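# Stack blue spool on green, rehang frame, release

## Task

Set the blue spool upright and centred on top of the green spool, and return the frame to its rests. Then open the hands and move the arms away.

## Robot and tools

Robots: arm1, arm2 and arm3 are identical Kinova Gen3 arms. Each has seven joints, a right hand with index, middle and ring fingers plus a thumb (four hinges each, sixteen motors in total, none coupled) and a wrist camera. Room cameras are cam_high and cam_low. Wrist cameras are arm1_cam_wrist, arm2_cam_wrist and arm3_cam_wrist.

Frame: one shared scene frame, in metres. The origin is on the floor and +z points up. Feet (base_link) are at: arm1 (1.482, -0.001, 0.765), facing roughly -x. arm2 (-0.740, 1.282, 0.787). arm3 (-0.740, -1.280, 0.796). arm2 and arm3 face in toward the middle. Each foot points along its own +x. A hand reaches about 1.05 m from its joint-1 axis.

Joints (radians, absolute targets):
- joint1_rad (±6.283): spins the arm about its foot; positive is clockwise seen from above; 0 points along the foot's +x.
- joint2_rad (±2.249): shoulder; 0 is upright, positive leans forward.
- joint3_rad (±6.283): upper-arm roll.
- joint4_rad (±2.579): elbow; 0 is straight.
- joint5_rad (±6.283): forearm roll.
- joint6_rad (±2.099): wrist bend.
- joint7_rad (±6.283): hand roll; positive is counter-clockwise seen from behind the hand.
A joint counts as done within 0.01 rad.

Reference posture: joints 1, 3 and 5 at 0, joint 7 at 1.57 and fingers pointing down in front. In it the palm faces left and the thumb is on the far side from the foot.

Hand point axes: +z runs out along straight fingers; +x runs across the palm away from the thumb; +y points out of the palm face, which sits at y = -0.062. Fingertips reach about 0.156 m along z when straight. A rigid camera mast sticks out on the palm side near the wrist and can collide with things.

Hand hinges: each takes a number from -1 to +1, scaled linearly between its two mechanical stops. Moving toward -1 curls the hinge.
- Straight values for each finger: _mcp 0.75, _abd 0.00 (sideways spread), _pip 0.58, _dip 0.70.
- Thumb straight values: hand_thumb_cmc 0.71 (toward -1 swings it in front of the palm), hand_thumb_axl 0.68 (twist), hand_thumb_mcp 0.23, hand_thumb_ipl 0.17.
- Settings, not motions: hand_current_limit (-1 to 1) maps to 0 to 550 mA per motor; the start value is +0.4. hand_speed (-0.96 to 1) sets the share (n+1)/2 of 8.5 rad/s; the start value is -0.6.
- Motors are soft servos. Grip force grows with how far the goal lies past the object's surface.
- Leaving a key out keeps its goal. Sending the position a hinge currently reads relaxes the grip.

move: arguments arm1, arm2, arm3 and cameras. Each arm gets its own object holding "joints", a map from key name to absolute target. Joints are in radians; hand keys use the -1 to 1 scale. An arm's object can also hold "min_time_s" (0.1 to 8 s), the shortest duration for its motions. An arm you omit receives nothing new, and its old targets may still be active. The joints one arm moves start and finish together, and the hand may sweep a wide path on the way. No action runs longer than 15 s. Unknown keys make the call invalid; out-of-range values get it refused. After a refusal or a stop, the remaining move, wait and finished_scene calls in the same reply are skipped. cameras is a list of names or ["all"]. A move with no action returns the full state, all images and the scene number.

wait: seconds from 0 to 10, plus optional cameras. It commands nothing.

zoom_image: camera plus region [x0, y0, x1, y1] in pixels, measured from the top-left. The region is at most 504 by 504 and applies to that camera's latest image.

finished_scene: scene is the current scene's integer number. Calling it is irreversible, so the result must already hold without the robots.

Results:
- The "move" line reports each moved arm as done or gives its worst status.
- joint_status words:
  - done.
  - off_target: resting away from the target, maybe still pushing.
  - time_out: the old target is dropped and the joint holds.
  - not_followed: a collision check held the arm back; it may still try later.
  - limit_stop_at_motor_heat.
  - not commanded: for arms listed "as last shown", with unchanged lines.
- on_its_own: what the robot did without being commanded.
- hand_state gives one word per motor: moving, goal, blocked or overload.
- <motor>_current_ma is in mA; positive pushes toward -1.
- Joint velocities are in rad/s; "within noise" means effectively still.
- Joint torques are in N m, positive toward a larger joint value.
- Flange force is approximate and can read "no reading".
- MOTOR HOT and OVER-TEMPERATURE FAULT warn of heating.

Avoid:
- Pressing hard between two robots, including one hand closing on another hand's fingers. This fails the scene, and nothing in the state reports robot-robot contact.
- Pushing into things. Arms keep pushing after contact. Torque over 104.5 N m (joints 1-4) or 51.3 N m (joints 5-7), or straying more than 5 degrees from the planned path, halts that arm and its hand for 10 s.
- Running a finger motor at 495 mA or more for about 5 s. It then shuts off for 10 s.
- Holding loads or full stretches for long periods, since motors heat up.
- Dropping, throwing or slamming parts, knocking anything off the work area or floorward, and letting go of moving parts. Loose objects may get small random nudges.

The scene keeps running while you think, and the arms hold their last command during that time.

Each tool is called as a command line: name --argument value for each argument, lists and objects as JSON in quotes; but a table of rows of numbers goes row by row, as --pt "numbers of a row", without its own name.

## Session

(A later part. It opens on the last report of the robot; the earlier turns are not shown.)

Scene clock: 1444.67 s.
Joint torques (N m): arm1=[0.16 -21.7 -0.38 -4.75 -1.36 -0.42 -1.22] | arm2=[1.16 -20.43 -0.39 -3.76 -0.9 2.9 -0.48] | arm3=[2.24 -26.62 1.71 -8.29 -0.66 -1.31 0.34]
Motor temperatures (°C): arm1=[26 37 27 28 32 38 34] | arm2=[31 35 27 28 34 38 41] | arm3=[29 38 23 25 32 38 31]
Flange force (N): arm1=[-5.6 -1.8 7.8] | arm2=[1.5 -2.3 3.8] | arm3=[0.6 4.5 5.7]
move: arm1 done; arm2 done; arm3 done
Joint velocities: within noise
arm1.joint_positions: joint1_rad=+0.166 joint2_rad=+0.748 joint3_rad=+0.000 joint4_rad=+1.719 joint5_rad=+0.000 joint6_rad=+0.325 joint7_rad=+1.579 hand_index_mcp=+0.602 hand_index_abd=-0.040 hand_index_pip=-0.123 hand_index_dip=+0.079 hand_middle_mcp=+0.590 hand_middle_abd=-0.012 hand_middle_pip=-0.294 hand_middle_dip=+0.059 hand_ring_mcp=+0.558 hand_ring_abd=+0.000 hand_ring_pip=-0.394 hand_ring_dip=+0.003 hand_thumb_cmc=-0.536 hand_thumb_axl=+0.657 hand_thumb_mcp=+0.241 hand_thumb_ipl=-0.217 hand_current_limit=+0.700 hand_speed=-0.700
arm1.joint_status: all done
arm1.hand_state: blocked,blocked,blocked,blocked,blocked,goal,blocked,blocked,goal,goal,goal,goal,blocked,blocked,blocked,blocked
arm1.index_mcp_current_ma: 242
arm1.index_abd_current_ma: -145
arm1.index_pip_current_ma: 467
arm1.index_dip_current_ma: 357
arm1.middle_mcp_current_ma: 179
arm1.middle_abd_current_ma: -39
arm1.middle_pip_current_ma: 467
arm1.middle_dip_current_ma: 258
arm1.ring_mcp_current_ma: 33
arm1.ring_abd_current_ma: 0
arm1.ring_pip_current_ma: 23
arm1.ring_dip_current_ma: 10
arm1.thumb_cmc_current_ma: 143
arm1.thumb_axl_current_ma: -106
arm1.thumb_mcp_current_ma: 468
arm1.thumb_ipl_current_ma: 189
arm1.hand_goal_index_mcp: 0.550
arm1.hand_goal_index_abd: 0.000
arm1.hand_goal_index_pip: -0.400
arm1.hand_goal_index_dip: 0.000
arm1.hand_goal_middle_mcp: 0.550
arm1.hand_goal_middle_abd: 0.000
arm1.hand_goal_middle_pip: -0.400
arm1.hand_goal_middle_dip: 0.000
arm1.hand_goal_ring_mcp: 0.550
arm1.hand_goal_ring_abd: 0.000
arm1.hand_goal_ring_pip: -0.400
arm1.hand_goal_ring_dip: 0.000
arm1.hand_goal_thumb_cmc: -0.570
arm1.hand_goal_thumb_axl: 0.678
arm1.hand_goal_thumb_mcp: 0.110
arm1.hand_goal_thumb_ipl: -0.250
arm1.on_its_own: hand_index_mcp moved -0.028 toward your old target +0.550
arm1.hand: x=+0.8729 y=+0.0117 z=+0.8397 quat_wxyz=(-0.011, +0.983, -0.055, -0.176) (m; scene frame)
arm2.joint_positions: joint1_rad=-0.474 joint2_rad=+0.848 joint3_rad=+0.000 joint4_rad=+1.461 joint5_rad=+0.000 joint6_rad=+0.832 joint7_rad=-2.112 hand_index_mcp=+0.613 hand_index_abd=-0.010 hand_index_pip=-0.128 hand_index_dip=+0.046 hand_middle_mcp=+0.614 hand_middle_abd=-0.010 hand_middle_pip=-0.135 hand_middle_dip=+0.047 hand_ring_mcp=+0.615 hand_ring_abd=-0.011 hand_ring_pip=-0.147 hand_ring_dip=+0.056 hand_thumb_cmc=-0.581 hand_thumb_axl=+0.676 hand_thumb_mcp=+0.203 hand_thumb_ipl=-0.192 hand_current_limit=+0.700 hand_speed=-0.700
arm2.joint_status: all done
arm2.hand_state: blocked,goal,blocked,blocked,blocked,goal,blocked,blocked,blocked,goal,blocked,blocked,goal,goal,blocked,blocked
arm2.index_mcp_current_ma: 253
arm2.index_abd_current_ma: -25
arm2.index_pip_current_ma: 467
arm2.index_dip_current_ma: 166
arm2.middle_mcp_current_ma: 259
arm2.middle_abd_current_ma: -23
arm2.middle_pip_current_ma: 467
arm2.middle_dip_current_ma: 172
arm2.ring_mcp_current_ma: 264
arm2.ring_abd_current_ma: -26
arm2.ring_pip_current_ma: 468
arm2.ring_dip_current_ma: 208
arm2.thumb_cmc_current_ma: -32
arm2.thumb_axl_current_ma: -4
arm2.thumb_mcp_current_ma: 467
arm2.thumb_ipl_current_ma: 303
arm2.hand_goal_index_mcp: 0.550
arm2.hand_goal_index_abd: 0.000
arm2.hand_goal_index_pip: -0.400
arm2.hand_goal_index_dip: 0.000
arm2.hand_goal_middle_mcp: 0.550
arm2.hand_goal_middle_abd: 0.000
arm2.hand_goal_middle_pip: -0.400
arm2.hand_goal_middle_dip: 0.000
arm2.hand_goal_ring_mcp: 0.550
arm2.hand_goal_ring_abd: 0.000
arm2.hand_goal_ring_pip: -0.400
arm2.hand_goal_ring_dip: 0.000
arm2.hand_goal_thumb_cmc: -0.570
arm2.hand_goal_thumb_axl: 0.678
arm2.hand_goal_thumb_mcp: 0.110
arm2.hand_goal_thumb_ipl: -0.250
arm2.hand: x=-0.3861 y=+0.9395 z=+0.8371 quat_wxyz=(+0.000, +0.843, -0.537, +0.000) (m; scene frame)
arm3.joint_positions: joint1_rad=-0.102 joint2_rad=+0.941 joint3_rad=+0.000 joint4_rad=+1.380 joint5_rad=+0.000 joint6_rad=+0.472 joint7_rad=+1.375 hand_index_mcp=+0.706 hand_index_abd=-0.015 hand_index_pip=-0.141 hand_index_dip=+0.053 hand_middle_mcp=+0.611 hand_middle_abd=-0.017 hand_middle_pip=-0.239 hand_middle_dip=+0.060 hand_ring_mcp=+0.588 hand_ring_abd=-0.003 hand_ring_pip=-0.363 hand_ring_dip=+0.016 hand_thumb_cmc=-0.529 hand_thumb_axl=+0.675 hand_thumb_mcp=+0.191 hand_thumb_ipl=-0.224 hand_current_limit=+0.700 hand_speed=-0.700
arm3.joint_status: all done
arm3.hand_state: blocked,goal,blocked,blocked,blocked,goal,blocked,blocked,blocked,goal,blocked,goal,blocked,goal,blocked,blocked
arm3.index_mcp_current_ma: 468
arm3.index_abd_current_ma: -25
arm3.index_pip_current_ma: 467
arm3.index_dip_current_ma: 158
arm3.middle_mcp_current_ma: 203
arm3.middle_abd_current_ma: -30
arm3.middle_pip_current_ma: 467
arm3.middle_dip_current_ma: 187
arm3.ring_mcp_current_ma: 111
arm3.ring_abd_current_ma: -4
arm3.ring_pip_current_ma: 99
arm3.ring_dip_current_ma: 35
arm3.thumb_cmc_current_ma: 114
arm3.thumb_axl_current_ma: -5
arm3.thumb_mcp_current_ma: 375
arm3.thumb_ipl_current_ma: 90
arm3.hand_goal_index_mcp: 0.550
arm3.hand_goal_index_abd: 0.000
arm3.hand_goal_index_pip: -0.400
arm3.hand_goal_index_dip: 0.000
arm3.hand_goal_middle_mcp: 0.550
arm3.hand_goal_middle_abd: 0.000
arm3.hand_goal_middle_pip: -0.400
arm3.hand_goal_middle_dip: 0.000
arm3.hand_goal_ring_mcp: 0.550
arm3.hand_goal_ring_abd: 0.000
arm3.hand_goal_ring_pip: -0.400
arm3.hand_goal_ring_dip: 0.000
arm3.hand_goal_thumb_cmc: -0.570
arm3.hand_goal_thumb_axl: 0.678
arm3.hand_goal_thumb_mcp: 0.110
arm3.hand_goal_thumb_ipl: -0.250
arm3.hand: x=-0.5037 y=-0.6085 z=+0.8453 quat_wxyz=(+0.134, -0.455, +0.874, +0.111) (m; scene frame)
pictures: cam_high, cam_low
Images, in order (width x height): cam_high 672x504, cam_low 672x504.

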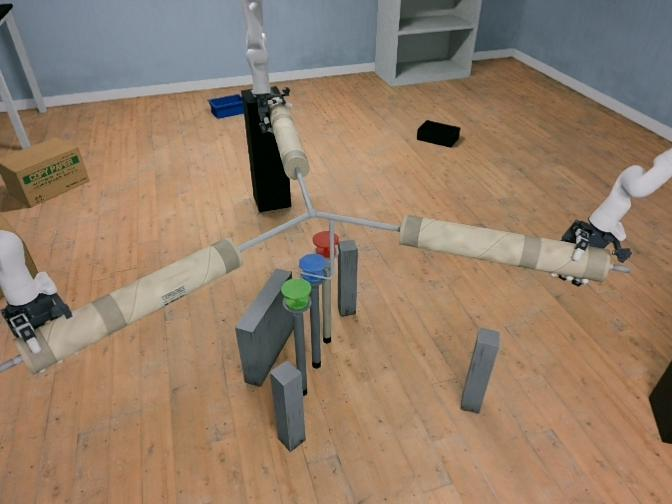

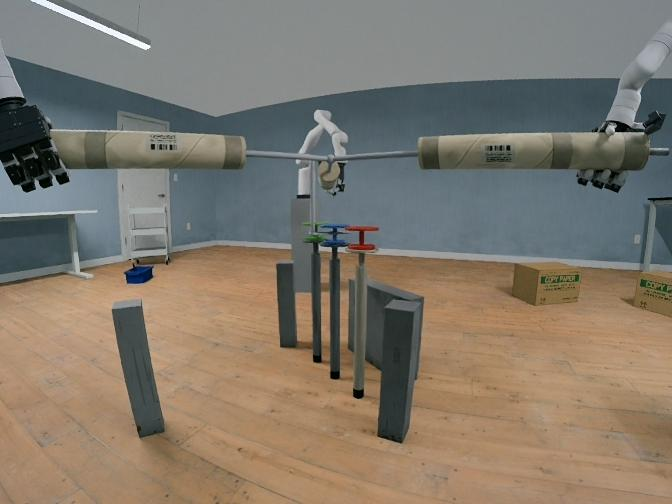

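move --arm1 '{"joints":{"joint2_rad":0.7023,"joint4_rad":1.7054,"joint6_rad":0.3848},"min_time_s":3}' --arm2 '{"joints":{"joint2_rad":0.8088,"joint4_rad":1.446,"joint6_rad":0.8868},"min_time_s":3}' --arm3 '{"joints":{"joint2_rad":0.9008,"joint4_rad":1.3706,"joint6_rad":0.5212},"min_time_s":3}' --cameras '["cam_high","cam_low"]'

zoom_image --camera "cam_high" --region '[260, 190, 410, 340]'

zoom_image --camera "cam_low" --region '[260, 190, 410, 290]'

Scene clock: 1479.97 s.
Joint torques (N m): arm1=[0.02 -21.72 -0.51 -5.23 -1.28 -0.34 -1.14] | arm2=[1.24 -20.72 -0.22 -4.39 -0.73 2.92 -0.45] | arm3=[2.07 -26.8 1.53 -8.97 -0.74 -1.42 0.31]
Motor temperatures (°C): arm1=[26 37 27 28 32 38 34] | arm2=[31 35 27 28 34 38 41] | arm3=[29 38 23 25 32 38 31]
Flange force (N): arm1=[-5.7 -1.8 8.2] | arm2=[1.2 -2.4 4.7] | arm3=[1.2 4.2 5.9]
move: arm1 done; arm2 done; arm3 done
Joint velocities: within noise
arm1.joint_positions: joint1_rad=+0.166 joint2_rad=+0.702 joint3_rad=+0.000 joint4_rad=+1.705 joint5_rad=+0.000 joint6_rad=+0.385 joint7_rad=+1.579 hand_index_mcp=+0.602 hand_index_abd=-0.040 hand_index_pip=-0.123 hand_index_dip=+0.079 hand_middle_mcp=+0.590 hand_middle_abd=-0.012 hand_middle_pip=-0.294 hand_middle_dip=+0.059 hand_ring_mcp=+0.558 hand_ring_abd=+0.000 hand_ring_pip=-0.394 hand_ring_dip=+0.003 hand_thumb_cmc=-0.536 hand_thumb_axl=+0.657 hand_thumb_mcp=+0.241 hand_thumb_ipl=-0.217 hand_current_limit=+0.700 hand_speed=-0.700
arm1.joint_status: all done
arm1.hand_state: blocked,blocked,blocked,blocked,blocked,goal,blocked,blocked,goal,goal,goal,goal,blocked,blocked,blocked,blocked
arm1.index_mcp_current_ma: 242
arm1.index_abd_current_ma: -145
arm1.index_pip_current_ma: 467
arm1.index_dip_current_ma: 357
arm1.middle_mcp_current_ma: 179
arm1.middle_abd_current_ma: -39
arm1.middle_pip_current_ma: 468
arm1.middle_dip_current_ma: 258
arm1.ring_mcp_current_ma: 33
arm1.ring_abd_current_ma: 0
arm1.ring_pip_current_ma: 23
arm1.ring_dip_current_ma: 10
arm1.thumb_cmc_current_ma: 145
arm1.thumb_axl_current_ma: -106
arm1.thumb_mcp_current_ma: 468
arm1.thumb_ipl_current_ma: 189
arm1.hand_goal_index_mcp: 0.550
arm1.hand_goal_index_abd: 0.000
arm1.hand_goal_index_pip: -0.400
arm1.hand_goal_index_dip: 0.000
arm1.hand_goal_middle_mcp: 0.550
arm1.hand_goal_middle_abd: 0.000
arm1.hand_goal_middle_pip: -0.400
arm1.hand_goal_middle_dip: 0.000
arm1.hand_goal_ring_mcp: 0.550
arm1.hand_goal_ring_abd: 0.000
arm1.hand_goal_ring_pip: -0.400
arm1.hand_goal_ring_dip: 0.000
arm1.hand_goal_thumb_cmc: -0.570
arm1.hand_goal_thumb_axl: 0.678
arm1.hand_goal_thumb_mcp: 0.110
arm1.hand_goal_thumb_ipl: -0.250
arm1.hand: x=+0.8731 y=+0.0116 z=+0.8647 quat_wxyz=(-0.011, +0.983, -0.055, -0.176) (m; scene frame)
arm2.joint_positions: joint1_rad=-0.474 joint2_rad=+0.809 joint3_rad=+0.000 joint4_rad=+1.446 joint5_rad=+0.000 joint6_rad=+0.887 joint7_rad=-2.112 hand_index_mcp=+0.613 hand_index_abd=-0.011 hand_index_pip=-0.128 hand_index_dip=+0.046 hand_middle_mcp=+0.614 hand_middle_abd=-0.011 hand_middle_pip=-0.135 hand_middle_dip=+0.047 hand_ring_mcp=+0.615 hand_ring_abd=-0.012 hand_ring_pip=-0.147 hand_ring_dip=+0.056 hand_thumb_cmc=-0.582 hand_thumb_axl=+0.676 hand_thumb_mcp=+0.203 hand_thumb_ipl=-0.192 hand_current_limit=+0.700 hand_speed=-0.700
arm2.joint_status: all done
arm2.hand_state: blocked,goal,blocked,blocked,blocked,goal,blocked,blocked,blocked,goal,blocked,blocked,goal,goal,blocked,blocked
arm2.index_mcp_current_ma: 253
arm2.index_abd_current_ma: -27
arm2.index_pip_current_ma: 467
arm2.index_dip_current_ma: 166
arm2.middle_mcp_current_ma: 260
arm2.middle_abd_current_ma: -25
arm2.middle_pip_current_ma: 467
arm2.middle_dip_current_ma: 172
arm2.ring_mcp_current_ma: 266
arm2.ring_abd_current_ma: -28
arm2.ring_pip_current_ma: 467
arm2.ring_dip_current_ma: 208
arm2.thumb_cmc_current_ma: -34
arm2.thumb_axl_current_ma: -5
arm2.thumb_mcp_current_ma: 467
arm2.thumb_ipl_current_ma: 303
arm2.hand_goal_index_mcp: 0.550
arm2.hand_goal_index_abd: 0.000
arm2.hand_goal_index_pip: -0.400
arm2.hand_goal_index_dip: 0.000
arm2.hand_goal_middle_mcp: 0.550
arm2.hand_goal_middle_abd: 0.000
arm2.hand_goal_middle_pip: -0.400
arm2.hand_goal_middle_dip: 0.000
arm2.hand_goal_ring_mcp: 0.550
arm2.hand_goal_ring_abd: 0.000
arm2.hand_goal_ring_pip: -0.400
arm2.hand_goal_ring_dip: 0.000
arm2.hand_goal_thumb_cmc: -0.570
arm2.hand_goal_thumb_axl: 0.678
arm2.hand_goal_thumb_mcp: 0.110
arm2.hand_goal_thumb_ipl: -0.250
arm2.hand: x=-0.3860 y=+0.9395 z=+0.8622 quat_wxyz=(+0.000, +0.843, -0.537, +0.000) (m; scene frame)
arm3.joint_positions: joint1_rad=-0.102 joint2_rad=+0.901 joint3_rad=+0.000 joint4_rad=+1.371 joint5_rad=+0.000 joint6_rad=+0.521 joint7_rad=+1.375 hand_index_mcp=+0.706 hand_index_abd=-0.013 hand_index_pip=-0.141 hand_index_dip=+0.053 hand_middle_mcp=+0.611 hand_middle_abd=-0.017 hand_middle_pip=-0.239 hand_middle_dip=+0.060 hand_ring_mcp=+0.588 hand_ring_abd=-0.003 hand_ring_pip=-0.363 hand_ring_dip=+0.016 hand_thumb_cmc=-0.529 hand_thumb_axl=+0.675 hand_thumb_mcp=+0.191 hand_thumb_ipl=-0.224 hand_current_limit=+0.700 hand_speed=-0.700
arm3.joint_status: all done
arm3.hand_state: blocked,goal,blocked,blocked,blocked,goal,blocked,blocked,blocked,goal,blocked,goal,blocked,goal,blocked,blocked
arm3.index_mcp_current_ma: 467
arm3.index_abd_current_ma: -22
arm3.index_pip_current_ma: 468
arm3.index_dip_current_ma: 158
arm3.middle_mcp_current_ma: 203
arm3.middle_abd_current_ma: -30
arm3.middle_pip_current_ma: 467
arm3.middle_dip_current_ma: 187
arm3.ring_mcp_current_ma: 111
arm3.ring_abd_current_ma: -4
arm3.ring_pip_current_ma: 99
arm3.ring_dip_current_ma: 35
arm3.thumb_cmc_current_ma: 114
arm3.thumb_axl_current_ma: -5
arm3.thumb_mcp_current_ma: 375
arm3.thumb_ipl_current_ma: 90
arm3.hand_goal_index_mcp: 0.550
arm3.hand_goal_index_abd: 0.000
arm3.hand_goal_index_pip: -0.400
arm3.hand_goal_index_dip: 0.000
arm3.hand_goal_middle_mcp: 0.550
arm3.hand_goal_middle_abd: 0.000
arm3.hand_goal_middle_pip: -0.400
arm3.hand_goal_middle_dip: 0.000
arm3.hand_goal_ring_mcp: 0.550
arm3.hand_goal_ring_abd: 0.000
arm3.hand_goal_ring_pip: -0.400
arm3.hand_goal_ring_dip: 0.000
arm3.hand_goal_thumb_cmc: -0.570
arm3.hand_goal_thumb_axl: 0.678
arm3.hand_goal_thumb_mcp: 0.110
arm3.hand_goal_thumb_ipl: -0.250
arm3.hand: x=-0.5036 y=-0.6086 z=+0.8703 quat_wxyz=(+0.134, -0.455, +0.874, +0.111) (m; scene frame)
pictures: cam_high, cam_low
Images, in order (width x height): cam_high 672x504, cam_low 672x504.

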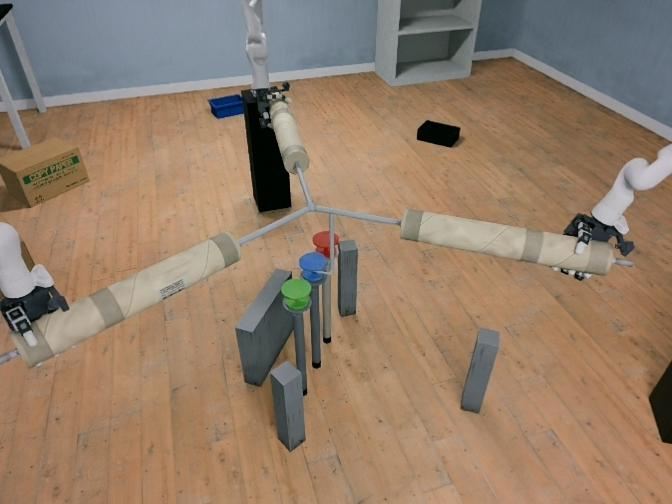

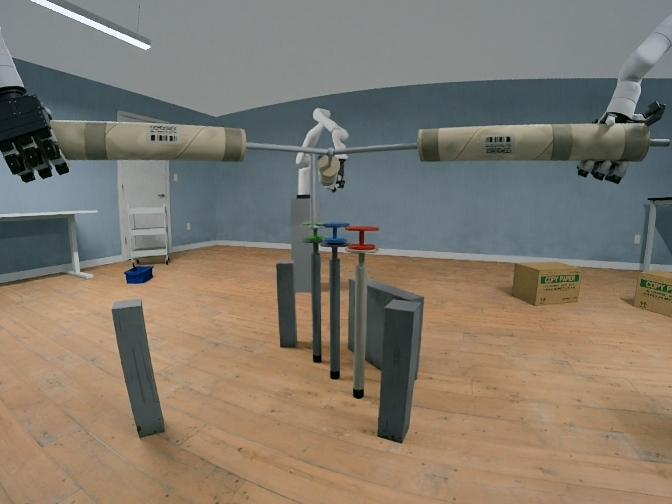

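Scaled by 3.360 from the camera's 672x504 image, which has a finer 960x720 frame.

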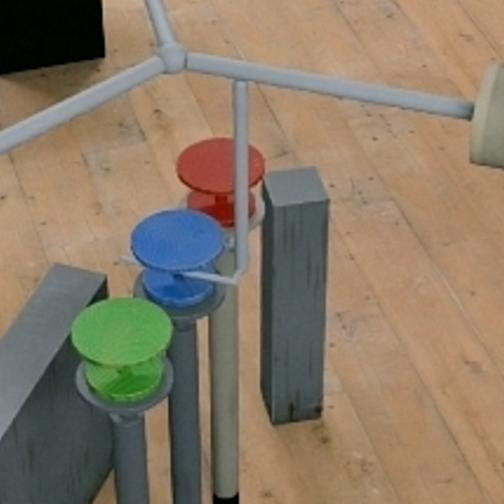

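Scaled by 3.360 from the camera's 672x504 image, which has a finer 960x720 frame.

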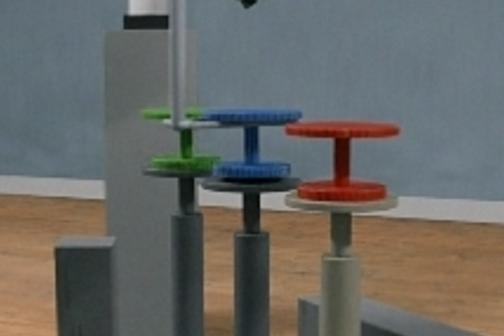

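move --arm1 '{"joints":{"joint2_rad":0.5716,"joint4_rad":1.6249,"joint6_rad":0.596},"min_time_s":5}' --arm2 '{"joints":{"joint2_rad":0.6992,"joint4_rad":1.3626,"joint6_rad":1.0798},"min_time_s":5}' --arm3 '{"joints":{"joint2_rad":0.7859,"joint4_rad":1.3069,"joint6_rad":0.6997},"min_time_s":5}' --cameras '["cam_high","cam_low"]'

zoom_image --camera "cam_high" --region '[260, 190, 410, 340]'

zoom_image --camera "cam_low" --region '[260, 170, 410, 270]'

Scene clock: 1497.07 s.
Joint torques (N m): arm1=[0.25 -21.72 -0.35 -7.43 -1.23 -0.66 -1.19] | arm2=[1.38 -20.99 0.05 -6.39 -0.39 2.61 -0.42] | arm3=[1.76 -26.15 1.22 -10.08 -0.81 -1.48 0.31]
Motor temperatures (°C): arm1=[26 37 27 29 32 38 34] | arm2=[31 35 27 28 34 38 41] | arm3=[29 39 23 25 32 38 31]
Flange force (N): arm1=[-5.3 -1.5 8.0] | arm2=[0.0 -2.0 5.8] | arm3=[1.1 3.9 5.6]
move: arm1 done; arm2 done; arm3 done
Joint velocities: within noise
arm1.joint_positions: joint1_rad=+0.166 joint2_rad=+0.572 joint3_rad=+0.000 joint4_rad=+1.625 joint5_rad=+0.000 joint6_rad=+0.596 joint7_rad=+1.579 hand_index_mcp=+0.602 hand_index_abd=-0.044 hand_index_pip=-0.123 hand_index_dip=+0.079 hand_middle_mcp=+0.590 hand_middle_abd=-0.013 hand_middle_pip=-0.294 hand_middle_dip=+0.059 hand_ring_mcp=+0.558 hand_ring_abd=+0.000 hand_ring_pip=-0.394 hand_ring_dip=+0.003 hand_thumb_cmc=-0.537 hand_thumb_axl=+0.657 hand_thumb_mcp=+0.242 hand_thumb_ipl=-0.217 hand_current_limit=+0.700 hand_speed=-0.700
arm1.joint_status: all done
arm1.hand_state: blocked,blocked,blocked,blocked,blocked,goal,blocked,blocked,goal,goal,goal,goal,blocked,blocked,blocked,blocked
arm1.index_mcp_current_ma: 242
arm1.index_abd_current_ma: -161
arm1.index_pip_current_ma: 467
arm1.index_dip_current_ma: 357
arm1.middle_mcp_current_ma: 179
arm1.middle_abd_current_ma: -43
arm1.middle_pip_current_ma: 467
arm1.middle_dip_current_ma: 258
arm1.ring_mcp_current_ma: 32
arm1.ring_abd_current_ma: 0
arm1.ring_pip_current_ma: 23
arm1.ring_dip_current_ma: 10
arm1.thumb_cmc_current_ma: 142
arm1.thumb_axl_current_ma: -106
arm1.thumb_mcp_current_ma: 467
arm1.thumb_ipl_current_ma: 189
arm1.hand_goal_index_mcp: 0.550
arm1.hand_goal_index_abd: 0.000
arm1.hand_goal_index_pip: -0.400
arm1.hand_goal_index_dip: 0.000
arm1.hand_goal_middle_mcp: 0.550
arm1.hand_goal_middle_abd: 0.000
arm1.hand_goal_middle_pip: -0.400
arm1.hand_goal_middle_dip: 0.000
arm1.hand_goal_ring_mcp: 0.550
arm1.hand_goal_ring_abd: 0.000
arm1.hand_goal_ring_pip: -0.400
arm1.hand_goal_ring_dip: 0.000
arm1.hand_goal_thumb_cmc: -0.570
arm1.hand_goal_thumb_axl: 0.678
arm1.hand_goal_thumb_mcp: 0.110
arm1.hand_goal_thumb_ipl: -0.250
arm1.hand: x=+0.8734 y=+0.0117 z=+0.9467 quat_wxyz=(-0.011, +0.983, -0.055, -0.176) (m; scene frame)
arm2.joint_positions: joint1_rad=-0.474 joint2_rad=+0.699 joint3_rad=+0.000 joint4_rad=+1.363 joint5_rad=+0.000 joint6_rad=+1.080 joint7_rad=-2.112 hand_index_mcp=+0.613 hand_index_abd=-0.010 hand_index_pip=-0.129 hand_index_dip=+0.045 hand_middle_mcp=+0.615 hand_middle_abd=-0.010 hand_middle_pip=-0.137 hand_middle_dip=+0.047 hand_ring_mcp=+0.617 hand_ring_abd=-0.011 hand_ring_pip=-0.148 hand_ring_dip=+0.055 hand_thumb_cmc=-0.582 hand_thumb_axl=+0.676 hand_thumb_mcp=+0.203 hand_thumb_ipl=-0.192 hand_current_limit=+0.700 hand_speed=-0.700
arm2.joint_status: all done
arm2.hand_state: blocked,goal,blocked,blocked,blocked,goal,blocked,blocked,blocked,goal,blocked,blocked,goal,goal,blocked,blocked
arm2.index_mcp_current_ma: 256
arm2.index_abd_current_ma: -25
arm2.index_pip_current_ma: 468
arm2.index_dip_current_ma: 163
arm2.middle_mcp_current_ma: 265
arm2.middle_abd_current_ma: -23
arm2.middle_pip_current_ma: 468
arm2.middle_dip_current_ma: 169
arm2.ring_mcp_current_ma: 273
arm2.ring_abd_current_ma: -26
arm2.ring_pip_current_ma: 467
arm2.ring_dip_current_ma: 206
arm2.thumb_cmc_current_ma: -36
arm2.thumb_axl_current_ma: -6
arm2.thumb_mcp_current_ma: 468
arm2.thumb_ipl_current_ma: 303
arm2.hand_goal_index_mcp: 0.550
arm2.hand_goal_index_abd: 0.000
arm2.hand_goal_index_pip: -0.400
arm2.hand_goal_index_dip: 0.000
arm2.hand_goal_middle_mcp: 0.550
arm2.hand_goal_middle_abd: 0.000
arm2.hand_goal_middle_pip: -0.400
arm2.hand_goal_middle_dip: 0.000
arm2.hand_goal_ring_mcp: 0.550
arm2.hand_goal_ring_abd: 0.000
arm2.hand_goal_ring_pip: -0.400
arm2.hand_goal_ring_dip: 0.000
arm2.hand_goal_thumb_cmc: -0.570
arm2.hand_goal_thumb_axl: 0.678
arm2.hand_goal_thumb_mcp: 0.110
arm2.hand_goal_thumb_ipl: -0.250
arm2.hand: x=-0.3861 y=+0.9395 z=+0.9441 quat_wxyz=(+0.000, +0.843, -0.537, +0.000) (m; scene frame)
arm3.joint_positions: joint1_rad=-0.102 joint2_rad=+0.786 joint3_rad=+0.000 joint4_rad=+1.307 joint5_rad=+0.000 joint6_rad=+0.700 joint7_rad=+1.375 hand_index_mcp=+0.706 hand_index_abd=-0.023 hand_index_pip=-0.144 hand_index_dip=+0.053 hand_middle_mcp=+0.611 hand_middle_abd=-0.024 hand_middle_pip=-0.240 hand_middle_dip=+0.060 hand_ring_mcp=+0.588 hand_ring_abd=-0.003 hand_ring_pip=-0.363 hand_ring_dip=+0.015 hand_thumb_cmc=-0.531 hand_thumb_axl=+0.672 hand_thumb_mcp=+0.191 hand_thumb_ipl=-0.224 hand_current_limit=+0.700 hand_speed=-0.700
arm3.joint_status: all done
arm3.hand_state: blocked,blocked,blocked,blocked,blocked,blocked,blocked,blocked,blocked,goal,blocked,goal,blocked,goal,blocked,blocked
arm3.index_mcp_current_ma: 468
arm3.index_abd_current_ma: -45
arm3.index_pip_current_ma: 468
arm3.index_dip_current_ma: 158
arm3.middle_mcp_current_ma: 203
arm3.middle_abd_current_ma: -47
arm3.middle_pip_current_ma: 467
arm3.middle_dip_current_ma: 187
arm3.ring_mcp_current_ma: 110
arm3.ring_abd_current_ma: -4
arm3.ring_pip_current_ma: 99
arm3.ring_dip_current_ma: 32
arm3.thumb_cmc_current_ma: 107
arm3.thumb_axl_current_ma: -11
arm3.thumb_mcp_current_ma: 375
arm3.thumb_ipl_current_ma: 90
arm3.hand_goal_index_mcp: 0.550
arm3.hand_goal_index_abd: 0.000
arm3.hand_goal_index_pip: -0.400
arm3.hand_goal_index_dip: 0.000
arm3.hand_goal_middle_mcp: 0.550
arm3.hand_goal_middle_abd: 0.000
arm3.hand_goal_middle_pip: -0.400
arm3.hand_goal_middle_dip: 0.000
arm3.hand_goal_ring_mcp: 0.550
arm3.hand_goal_ring_abd: 0.000
arm3.hand_goal_ring_pip: -0.400
arm3.hand_goal_ring_dip: 0.000
arm3.hand_goal_thumb_cmc: -0.570
arm3.hand_goal_thumb_axl: 0.678
arm3.hand_goal_thumb_mcp: 0.110
arm3.hand_goal_thumb_ipl: -0.250
arm3.hand: x=-0.5032 y=-0.6087 z=+0.9523 quat_wxyz=(+0.134, -0.455, +0.874, +0.111) (m; scene frame)
pictures: cam_high, cam_low
Images, in order (width x height): cam_high 672x504, cam_low 672x504.

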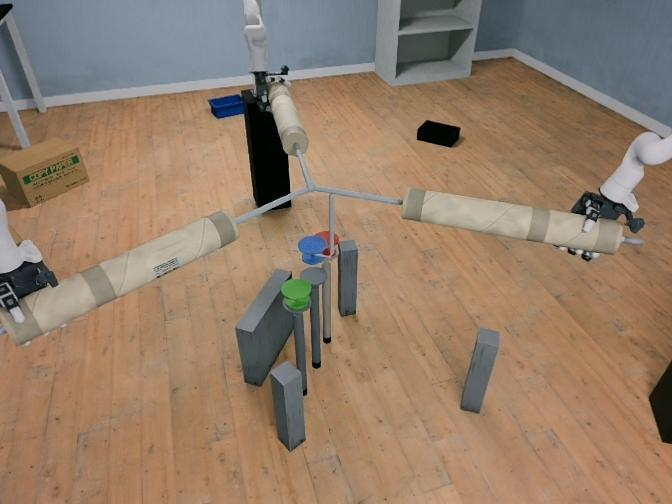

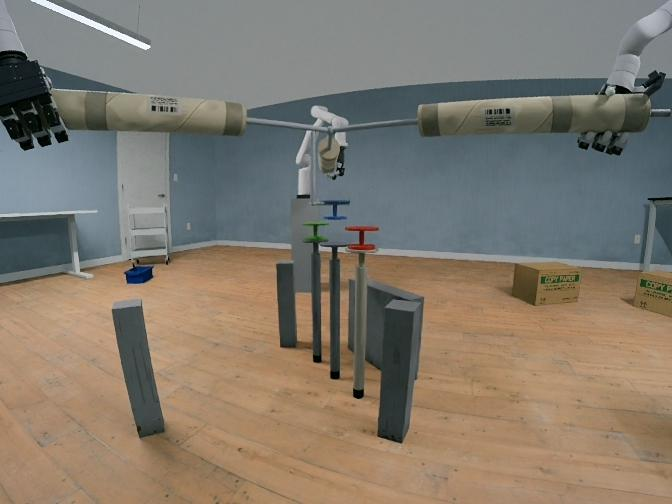

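Scaled by 3.360 from the camera's 672x504 image, which has a finer 960x720 frame.

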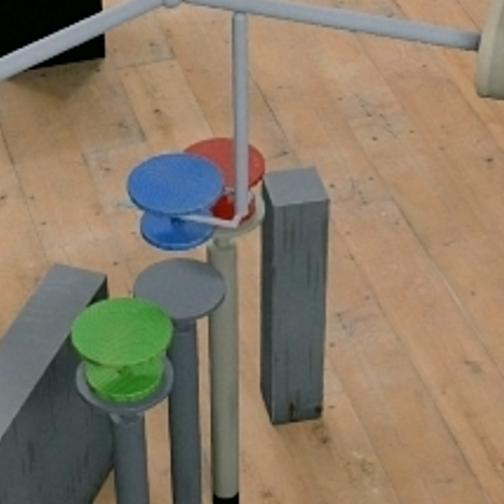

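Scaled by 3.360 from the camera's 672x504 image, which has a finer 960x720 frame.

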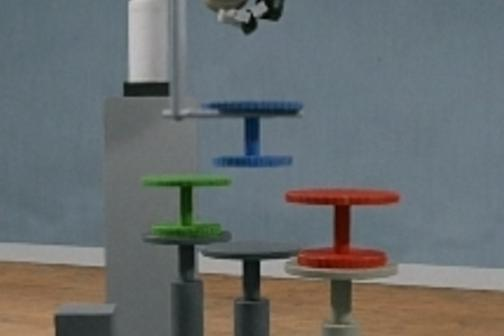

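move --arm1 '{"joints":{"joint1_rad":0.225,"joint2_rad":0.7004,"joint4_rad":1.3327,"joint6_rad":0.7594,"joint7_rad":1.638},"min_time_s":5}' --arm2 '{"joints":{"joint1_rad":-0.481,"joint2_rad":0.5283,"joint4_rad":1.6507,"joint6_rad":0.9626,"joint7_rad":-2.119},"min_time_s":5}' --arm3 '{"joints":{"joint1_rad":-0.2115,"joint2_rad":0.8191,"joint4_rad":1.2123,"joint6_rad":0.7611,"joint7_rad":1.2646},"min_time_s":5}'

move --arm1 '{"joints":{"joint1_rad":0.272,"joint2_rad":0.8734,"joint4_rad":0.9797,"joint6_rad":0.9395,"joint7_rad":1.685},"min_time_s":5}' --arm2 '{"joints":{"joint1_rad":-0.4915,"joint2_rad":0.3786,"joint4_rad":1.9115,"joint6_rad":0.8515,"joint7_rad":-2.129},"min_time_s":5}' --arm3 '{"joints":{"joint1_rad":-0.314,"joint2_rad":0.8859,"joint4_rad":1.0811,"joint6_rad":0.8255,"joint7_rad":1.1624},"min_time_s":5}' --cameras '["all"]'

zoom_image --camera "cam_high" --region '[260, 210, 360, 310]'

zoom_image --camera "cam_low" --region '[270, 180, 370, 280]'

Scene clock: 1606.70 s.
Joint torques (N m): arm1=[-0.19 -24.71 -0.53 -8.38 -0.79 -0.46 -1.01] | arm2=[0.98 -17.37 -0.57 -5 -0.98 2.83 -0.49] | arm3=[2.19 -27.15 1.23 -10.3 -1.01 -1.4 0.28]
Motor temperatures (°C): arm1=[26 35 27 29 32 38 34] | arm2=[31 34 27 28 34 38 41] | arm3=[29 42 23 26 32 38 31]
Flange force (N): arm1=[-5.3 -2.3 8.0] | arm2=[2.6 -2.4 5.6] | arm3=[1.2 4.6 6.1]
move: arm1 done; arm2 done; arm3 done
Joint velocities: within noise
arm1.joint_positions: joint1_rad=+0.225 joint2_rad=+0.700 joint3_rad=+0.000 joint4_rad=+1.333 joint5_rad=+0.000 joint6_rad=+0.759 joint7_rad=+1.638 hand_index_mcp=+0.594 hand_index_abd=-0.044 hand_index_pip=-0.122 hand_index_dip=+0.079 hand_middle_mcp=+0.584 hand_middle_abd=-0.013 hand_middle_pip=-0.294 hand_middle_dip=+0.059 hand_ring_mcp=+0.558 hand_ring_abd=+0.000 hand_ring_pip=-0.394 hand_ring_dip=+0.003 hand_thumb_cmc=-0.536 hand_thumb_axl=+0.657 hand_thumb_mcp=+0.248 hand_thumb_ipl=-0.217 hand_current_limit=+0.700 hand_speed=-0.700
arm1.joint_status: all done
arm1.hand_state: blocked,blocked,blocked,blocked,blocked,goal,blocked,blocked,goal,goal,goal,goal,blocked,blocked,blocked,blocked
arm1.index_mcp_current_ma: 199
arm1.index_abd_current_ma: -161
arm1.index_pip_current_ma: 468
arm1.index_dip_current_ma: 357
arm1.middle_mcp_current_ma: 154
arm1.middle_abd_current_ma: -43
arm1.middle_pip_current_ma: 468
arm1.middle_dip_current_ma: 258
arm1.ring_mcp_current_ma: 31
arm1.ring_abd_current_ma: 0
arm1.ring_pip_current_ma: 23
arm1.ring_dip_current_ma: 10
arm1.thumb_cmc_current_ma: 145
arm1.thumb_axl_current_ma: -106
arm1.thumb_mcp_current_ma: 468
arm1.thumb_ipl_current_ma: 189
arm1.hand_goal_index_mcp: 0.550
arm1.hand_goal_index_abd: 0.000
arm1.hand_goal_index_pip: -0.400
arm1.hand_goal_index_dip: 0.000
arm1.hand_goal_middle_mcp: 0.550
arm1.hand_goal_middle_abd: 0.000
arm1.hand_goal_middle_pip: -0.400
arm1.hand_goal_middle_dip: 0.000
arm1.hand_goal_ring_mcp: 0.550
arm1.hand_goal_ring_abd: 0.000
arm1.hand_goal_ring_pip: -0.400
arm1.hand_goal_ring_dip: 0.000
arm1.hand_goal_thumb_cmc: -0.570
arm1.hand_goal_thumb_axl: 0.678
arm1.hand_goal_thumb_mcp: 0.110
arm1.hand_goal_thumb_ipl: -0.250
arm1.hand: x=+0.8108 y=+0.0581 z=+0.9570 quat_wxyz=(-0.021, +0.983, -0.055, -0.175) (m; scene frame)
arm2.joint_positions: joint1_rad=-0.481 joint2_rad=+0.528 joint3_rad=+0.000 joint4_rad=+1.651 joint5_rad=+0.000 joint6_rad=+0.963 joint7_rad=-2.119 hand_index_mcp=+0.613 hand_index_abd=-0.011 hand_index_pip=-0.131 hand_index_dip=+0.045 hand_middle_mcp=+0.615 hand_middle_abd=-0.011 hand_middle_pip=-0.139 hand_middle_dip=+0.047 hand_ring_mcp=+0.617 hand_ring_abd=-0.012 hand_ring_pip=-0.150 hand_ring_dip=+0.055 hand_thumb_cmc=-0.586 hand_thumb_axl=+0.675 hand_thumb_mcp=+0.203 hand_thumb_ipl=-0.192 hand_current_limit=+0.700 hand_speed=-0.700
arm2.joint_status: all done
arm2.hand_state: blocked,goal,blocked,blocked,blocked,goal,blocked,blocked,blocked,goal,blocked,blocked,goal,goal,blocked,blocked
arm2.index_mcp_current_ma: 256
arm2.index_abd_current_ma: -28
arm2.index_pip_current_ma: 468
arm2.index_dip_current_ma: 163
arm2.middle_mcp_current_ma: 265
arm2.middle_abd_current_ma: -26
arm2.middle_pip_current_ma: 467
arm2.middle_dip_current_ma: 169
arm2.ring_mcp_current_ma: 273
arm2.ring_abd_current_ma: -29
arm2.ring_pip_current_ma: 468
arm2.ring_dip_current_ma: 206
arm2.thumb_cmc_current_ma: -47
arm2.thumb_axl_current_ma: -9
arm2.thumb_mcp_current_ma: 467
arm2.thumb_ipl_current_ma: 303
arm2.hand_goal_index_mcp: 0.550
arm2.hand_goal_index_abd: 0.000
arm2.hand_goal_index_pip: -0.400
arm2.hand_goal_index_dip: 0.000
arm2.hand_goal_middle_mcp: 0.550
arm2.hand_goal_middle_abd: 0.000
arm2.hand_goal_middle_pip: -0.400
arm2.hand_goal_middle_dip: 0.000
arm2.hand_goal_ring_mcp: 0.550
arm2.hand_goal_ring_abd: 0.000
arm2.hand_goal_ring_pip: -0.400
arm2.hand_goal_ring_dip: 0.000
arm2.hand_goal_thumb_cmc: -0.570
arm2.hand_goal_thumb_axl: 0.678
arm2.hand_goal_thumb_mcp: 0.110
arm2.hand_goal_thumb_ipl: -0.250
arm2.hand: x=-0.4487 y=+0.9857 z=+0.9541 quat_wxyz=(+0.000, +0.843, -0.538, +0.000) (m; scene frame)
arm3.joint_positions: joint1_rad=-0.212 joint2_rad=+0.819 joint3_rad=+0.000 joint4_rad=+1.212 joint5_rad=+0.000 joint6_rad=+0.761 joint7_rad=+1.265 hand_index_mcp=+0.706 hand_index_abd=-0.017 hand_index_pip=-0.159 hand_index_dip=+0.051 hand_middle_mcp=+0.622 hand_middle_abd=-0.020 hand_middle_pip=-0.261 hand_middle_dip=+0.060 hand_ring_mcp=+0.586 hand_ring_abd=-0.003 hand_ring_pip=-0.365 hand_ring_dip=+0.014 hand_thumb_cmc=-0.533 hand_thumb_axl=+0.668 hand_thumb_mcp=+0.194 hand_thumb_ipl=-0.210 hand_current_limit=+0.700 hand_speed=-0.700
arm3.joint_status: all done
arm3.hand_state: blocked,goal,blocked,blocked,blocked,blocked,blocked,blocked,blocked,goal,blocked,goal,blocked,goal,blocked,blocked
arm3.index_mcp_current_ma: 467
arm3.index_abd_current_ma: -32
arm3.index_pip_current_ma: 467
arm3.index_dip_current_ma: 152
arm3.middle_mcp_current_ma: 251
arm3.middle_abd_current_ma: -39
arm3.middle_pip_current_ma: 467
arm3.middle_dip_current_ma: 186
arm3.ring_mcp_current_ma: 102
arm3.ring_abd_current_ma: -4
arm3.ring_pip_current_ma: 92
arm3.ring_dip_current_ma: 29
arm3.thumb_cmc_current_ma: 102
arm3.thumb_axl_current_ma: -23
arm3.thumb_mcp_current_ma: 395
arm3.thumb_ipl_current_ma: 161
arm3.hand_goal_index_mcp: 0.550
arm3.hand_goal_index_abd: 0.000
arm3.hand_goal_index_pip: -0.400
arm3.hand_goal_index_dip: 0.000
arm3.hand_goal_middle_mcp: 0.550
arm3.hand_goal_middle_abd: 0.000
arm3.hand_goal_middle_pip: -0.400
arm3.hand_goal_middle_dip: 0.000
arm3.hand_goal_ring_mcp: 0.550
arm3.hand_goal_ring_abd: 0.000
arm3.hand_goal_ring_pip: -0.400
arm3.hand_goal_ring_dip: 0.000
arm3.hand_goal_thumb_cmc: -0.570
arm3.hand_goal_thumb_axl: 0.678
arm3.hand_goal_thumb_mcp: 0.110
arm3.hand_goal_thumb_ipl: -0.250
arm3.on_its_own: hand_middle_pip moved -0.021 toward your old target -0.400
arm3.hand: x=-0.5655 y=-0.5629 z=+0.9625 quat_wxyz=(+0.122, -0.454, +0.874, +0.125) (m; scene frame)
pictures: none

Scene clock: 1612.00 s.
Joint torques (N m): arm1=[-0.69 -27.79 -0.95 -8.82 -0.64 -0.08 -0.64] | arm2=[1.11 -13.93 -0.56 -3.82 -1.09 3.06 -0.59] | arm3=[1.67 -28.16 0.82 -10.41 -1.21 -1.28 0.28]
Motor temperatures (°C): arm1=[26 35 27 29 32 38 34] | arm2=[31 34 27 28 34 38 41] | arm3=[29 42 23 26 32 38 31]
Flange force (N): arm1=[-7.1 -2.7 8.4] | arm2=[3.7 -3.0 6.1] | arm3=[1.0 3.7 6.0]
move: arm1 done; arm2 done; arm3 done
Joint velocities: within noise
arm1.joint_positions: joint1_rad=+0.272 joint2_rad=+0.873 joint3_rad=+0.000 joint4_rad=+0.980 joint5_rad=+0.000 joint6_rad=+0.939 joint7_rad=+1.685 hand_index_mcp=+0.596 hand_index_abd=-0.043 hand_index_pip=-0.122 hand_index_dip=+0.079 hand_middle_mcp=+0.586 hand_middle_abd=-0.013 hand_middle_pip=-0.294 hand_middle_dip=+0.059 hand_ring_mcp=+0.558 hand_ring_abd=+0.000 hand_ring_pip=-0.394 hand_ring_dip=+0.003 hand_thumb_cmc=-0.541 hand_thumb_axl=+0.657 hand_thumb_mcp=+0.253 hand_thumb_ipl=-0.217 hand_current_limit=+0.700 hand_speed=-0.700
arm1.joint_status: all done
arm1.hand_state: blocked,blocked,blocked,blocked,blocked,goal,blocked,blocked,goal,goal,goal,goal,blocked,blocked,blocked,blocked
arm1.index_mcp_current_ma: 211
arm1.index_abd_current_ma: -160
arm1.index_pip_current_ma: 467
arm1.index_dip_current_ma: 357
arm1.middle_mcp_current_ma: 161
arm1.middle_abd_current_ma: -43
arm1.middle_pip_current_ma: 467
arm1.middle_dip_current_ma: 258
arm1.ring_mcp_current_ma: 30
arm1.ring_abd_current_ma: 0
arm1.ring_pip_current_ma: 23
arm1.ring_dip_current_ma: 10
arm1.thumb_cmc_current_ma: 122
arm1.thumb_axl_current_ma: -106
arm1.thumb_mcp_current_ma: 467
arm1.thumb_ipl_current_ma: 188
arm1.hand_goal_index_mcp: 0.550
arm1.hand_goal_index_abd: 0.000
arm1.hand_goal_index_pip: -0.400
arm1.hand_goal_index_dip: 0.000
arm1.hand_goal_middle_mcp: 0.550
arm1.hand_goal_middle_abd: 0.000
arm1.hand_goal_middle_pip: -0.400
arm1.hand_goal_middle_dip: 0.000
arm1.hand_goal_ring_mcp: 0.550
arm1.hand_goal_ring_abd: 0.000
arm1.hand_goal_ring_pip: -0.400
arm1.hand_goal_ring_dip: 0.000
arm1.hand_goal_thumb_cmc: -0.570
arm1.hand_goal_thumb_axl: 0.678
arm1.hand_goal_thumb_mcp: 0.110
arm1.hand_goal_thumb_ipl: -0.250
arm1.hand: x=+0.7479 y=+0.1041 z=+0.9570 quat_wxyz=(-0.029, +0.983, -0.055, -0.173) (m; scene frame)
arm2.joint_positions: joint1_rad=-0.491 joint2_rad=+0.379 joint3_rad=+0.000 joint4_rad=+1.911 joint5_rad=+0.000 joint6_rad=+0.851 joint7_rad=-2.129 hand_index_mcp=+0.613 hand_index_abd=-0.011 hand_index_pip=-0.133 hand_index_dip=+0.045 hand_middle_mcp=+0.615 hand_middle_abd=-0.010 hand_middle_pip=-0.140 hand_middle_dip=+0.047 hand_ring_mcp=+0.617 hand_ring_abd=-0.011 hand_ring_pip=-0.151 hand_ring_dip=+0.055 hand_thumb_cmc=-0.588 hand_thumb_axl=+0.674 hand_thumb_mcp=+0.203 hand_thumb_ipl=-0.192 hand_current_limit=+0.700 hand_speed=-0.700
arm2.joint_status: all done
arm2.hand_state: blocked,goal,blocked,blocked,blocked,goal,blocked,blocked,blocked,goal,blocked,blocked,goal,goal,blocked,blocked
arm2.index_mcp_current_ma: 256
arm2.index_abd_current_ma: -27
arm2.index_pip_current_ma: 468
arm2.index_dip_current_ma: 163
arm2.middle_mcp_current_ma: 265
arm2.middle_abd_current_ma: -25
arm2.middle_pip_current_ma: 468
arm2.middle_dip_current_ma: 169
arm2.ring_mcp_current_ma: 273
arm2.ring_abd_current_ma: -28
arm2.ring_pip_current_ma: 468
arm2.ring_dip_current_ma: 206
arm2.thumb_cmc_current_ma: -57
arm2.thumb_axl_current_ma: -11
arm2.thumb_mcp_current_ma: 468
arm2.thumb_ipl_current_ma: 303
arm2.hand_goal_index_mcp: 0.550
arm2.hand_goal_index_abd: 0.000
arm2.hand_goal_index_pip: -0.400
arm2.hand_goal_index_dip: 0.000
arm2.hand_goal_middle_mcp: 0.550
arm2.hand_goal_middle_abd: 0.000
arm2.hand_goal_middle_pip: -0.400
arm2.hand_goal_middle_dip: 0.000
arm2.hand_goal_ring_mcp: 0.550
arm2.hand_goal_ring_abd: 0.000
arm2.hand_goal_ring_pip: -0.400
arm2.hand_goal_ring_dip: 0.000
arm2.hand_goal_thumb_cmc: -0.570
arm2.hand_goal_thumb_axl: 0.678
arm2.hand_goal_thumb_mcp: 0.110
arm2.hand_goal_thumb_ipl: -0.250
arm2.hand: x=-0.5112 y=+1.0322 z=+0.9542 quat_wxyz=(+0.000, +0.843, -0.537, +0.000) (m; scene frame)
arm3.joint_positions: joint1_rad=-0.314 joint2_rad=+0.886 joint3_rad=+0.000 joint4_rad=+1.081 joint5_rad=+0.000 joint6_rad=+0.825 joint7_rad=+1.162 hand_index_mcp=+0.706 hand_index_abd=-0.013 hand_index_pip=-0.168 hand_index_dip=+0.051 hand_middle_mcp=+0.630 hand_middle_abd=-0.019 hand_middle_pip=-0.269 hand_middle_dip=+0.055 hand_ring_mcp=+0.590 hand_ring_abd=-0.003 hand_ring_pip=-0.365 hand_ring_dip=+0.014 hand_thumb_cmc=-0.534 hand_thumb_axl=+0.670 hand_thumb_mcp=+0.199 hand_thumb_ipl=-0.206 hand_current_limit=+0.700 hand_speed=-0.700
arm3.joint_status: all done
arm3.hand_state: blocked,goal,blocked,blocked,blocked,goal,blocked,blocked,blocked,goal,blocked,goal,blocked,goal,blocked,blocked
arm3.index_mcp_current_ma: 467
arm3.index_abd_current_ma: -21
arm3.index_pip_current_ma: 468
arm3.index_dip_current_ma: 152
arm3.middle_mcp_current_ma: 287
arm3.middle_abd_current_ma: -35
arm3.middle_pip_current_ma: 467
arm3.middle_dip_current_ma: 164
arm3.ring_mcp_current_ma: 117
arm3.ring_abd_current_ma: -4
arm3.ring_pip_current_ma: 92
arm3.ring_dip_current_ma: 29
arm3.thumb_cmc_current_ma: 99
arm3.thumb_axl_current_ma: -18
arm3.thumb_mcp_current_ma: 423
arm3.thumb_ipl_current_ma: 181
arm3.hand_goal_index_mcp: 0.550
arm3.hand_goal_index_abd: 0.000
arm3.hand_goal_index_pip: -0.400
arm3.hand_goal_index_dip: 0.000
arm3.hand_goal_middle_mcp: 0.550
arm3.hand_goal_middle_abd: 0.000
arm3.hand_goal_middle_pip: -0.400
arm3.hand_goal_middle_dip: 0.000
arm3.hand_goal_ring_mcp: 0.550
arm3.hand_goal_ring_abd: 0.000
arm3.hand_goal_ring_pip: -0.400
arm3.hand_goal_ring_dip: 0.000
arm3.hand_goal_thumb_cmc: -0.570
arm3.hand_goal_thumb_axl: 0.678
arm3.hand_goal_thumb_mcp: 0.110
arm3.hand_goal_thumb_ipl: -0.250
arm3.hand: x=-0.6279 y=-0.5168 z=+0.9626 quat_wxyz=(+0.108, -0.454, +0.874, +0.137) (m; scene frame)
pictures: arm1_cam_wrist, arm2_cam_wrist, arm3_cam_wrist, cam_high, cam_low
Images, in order (width x height): arm1_cam_wrist 672x504, arm2_cam_wrist 672x504, arm3_cam_wrist 672x504, cam_high 672x504, cam_low 672x504.

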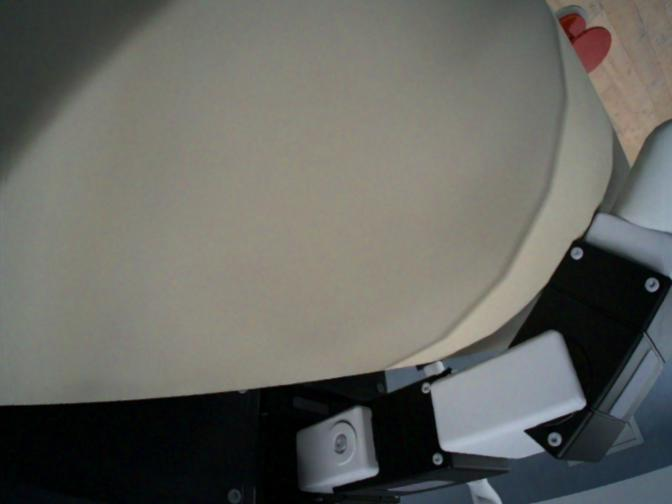

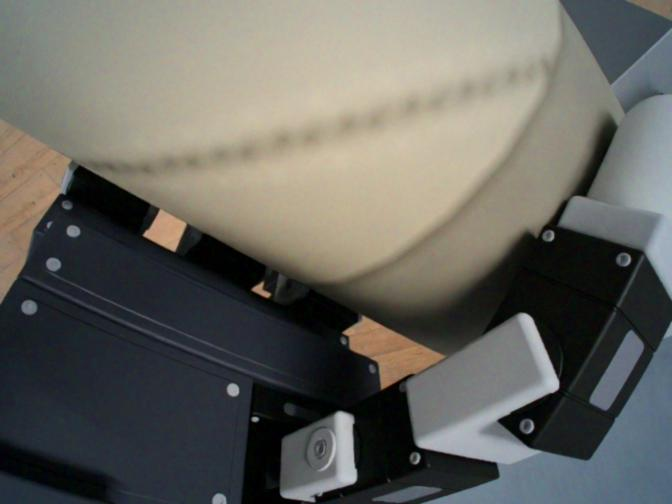

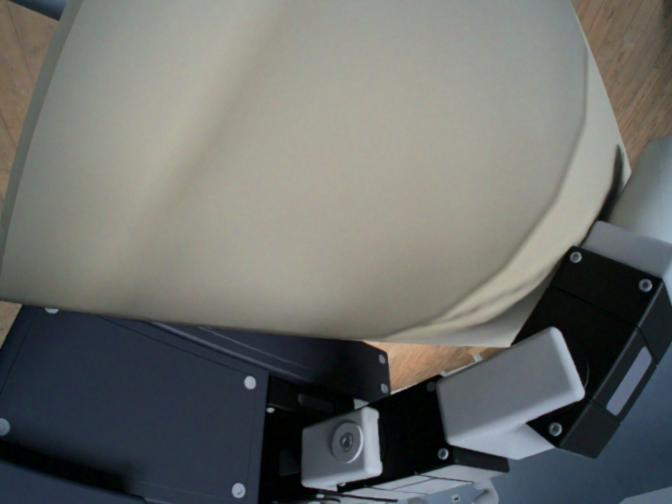

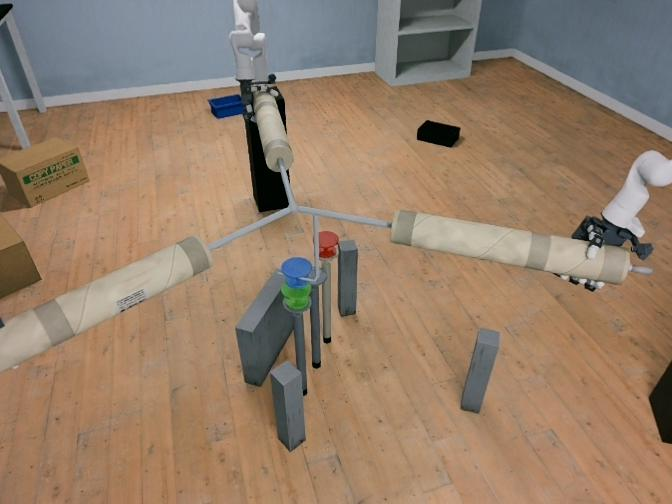

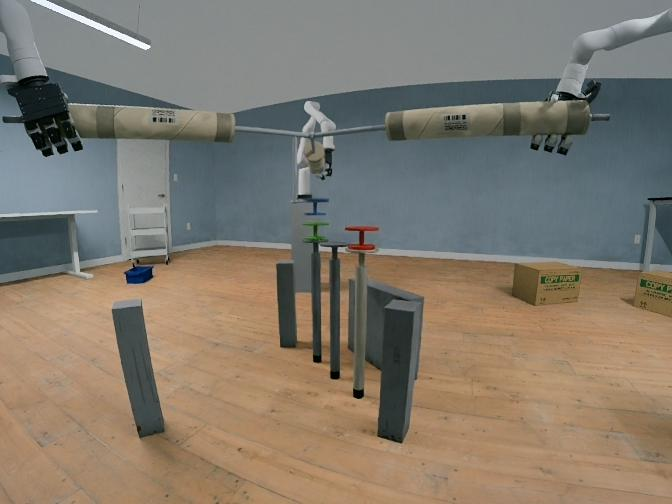

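Scaled by 5.040 from the camera's 672x504 image, which has a finer 960x720 frame.

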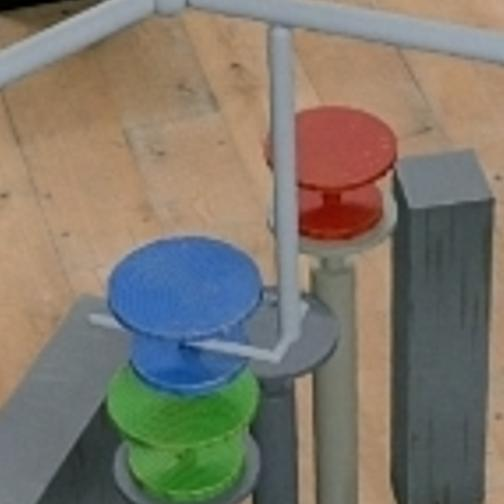

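Scaled by 5.040 from the camera's 672x504 image, which has a finer 960x720 frame.

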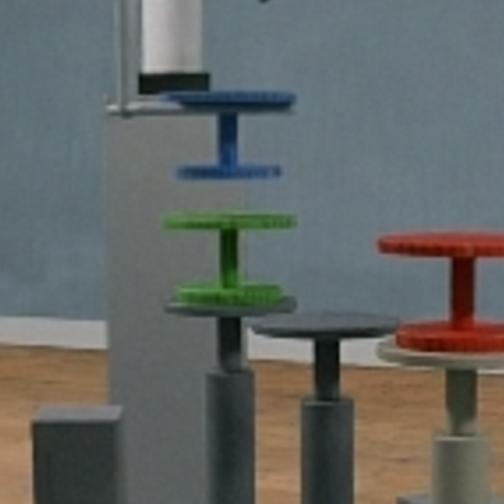

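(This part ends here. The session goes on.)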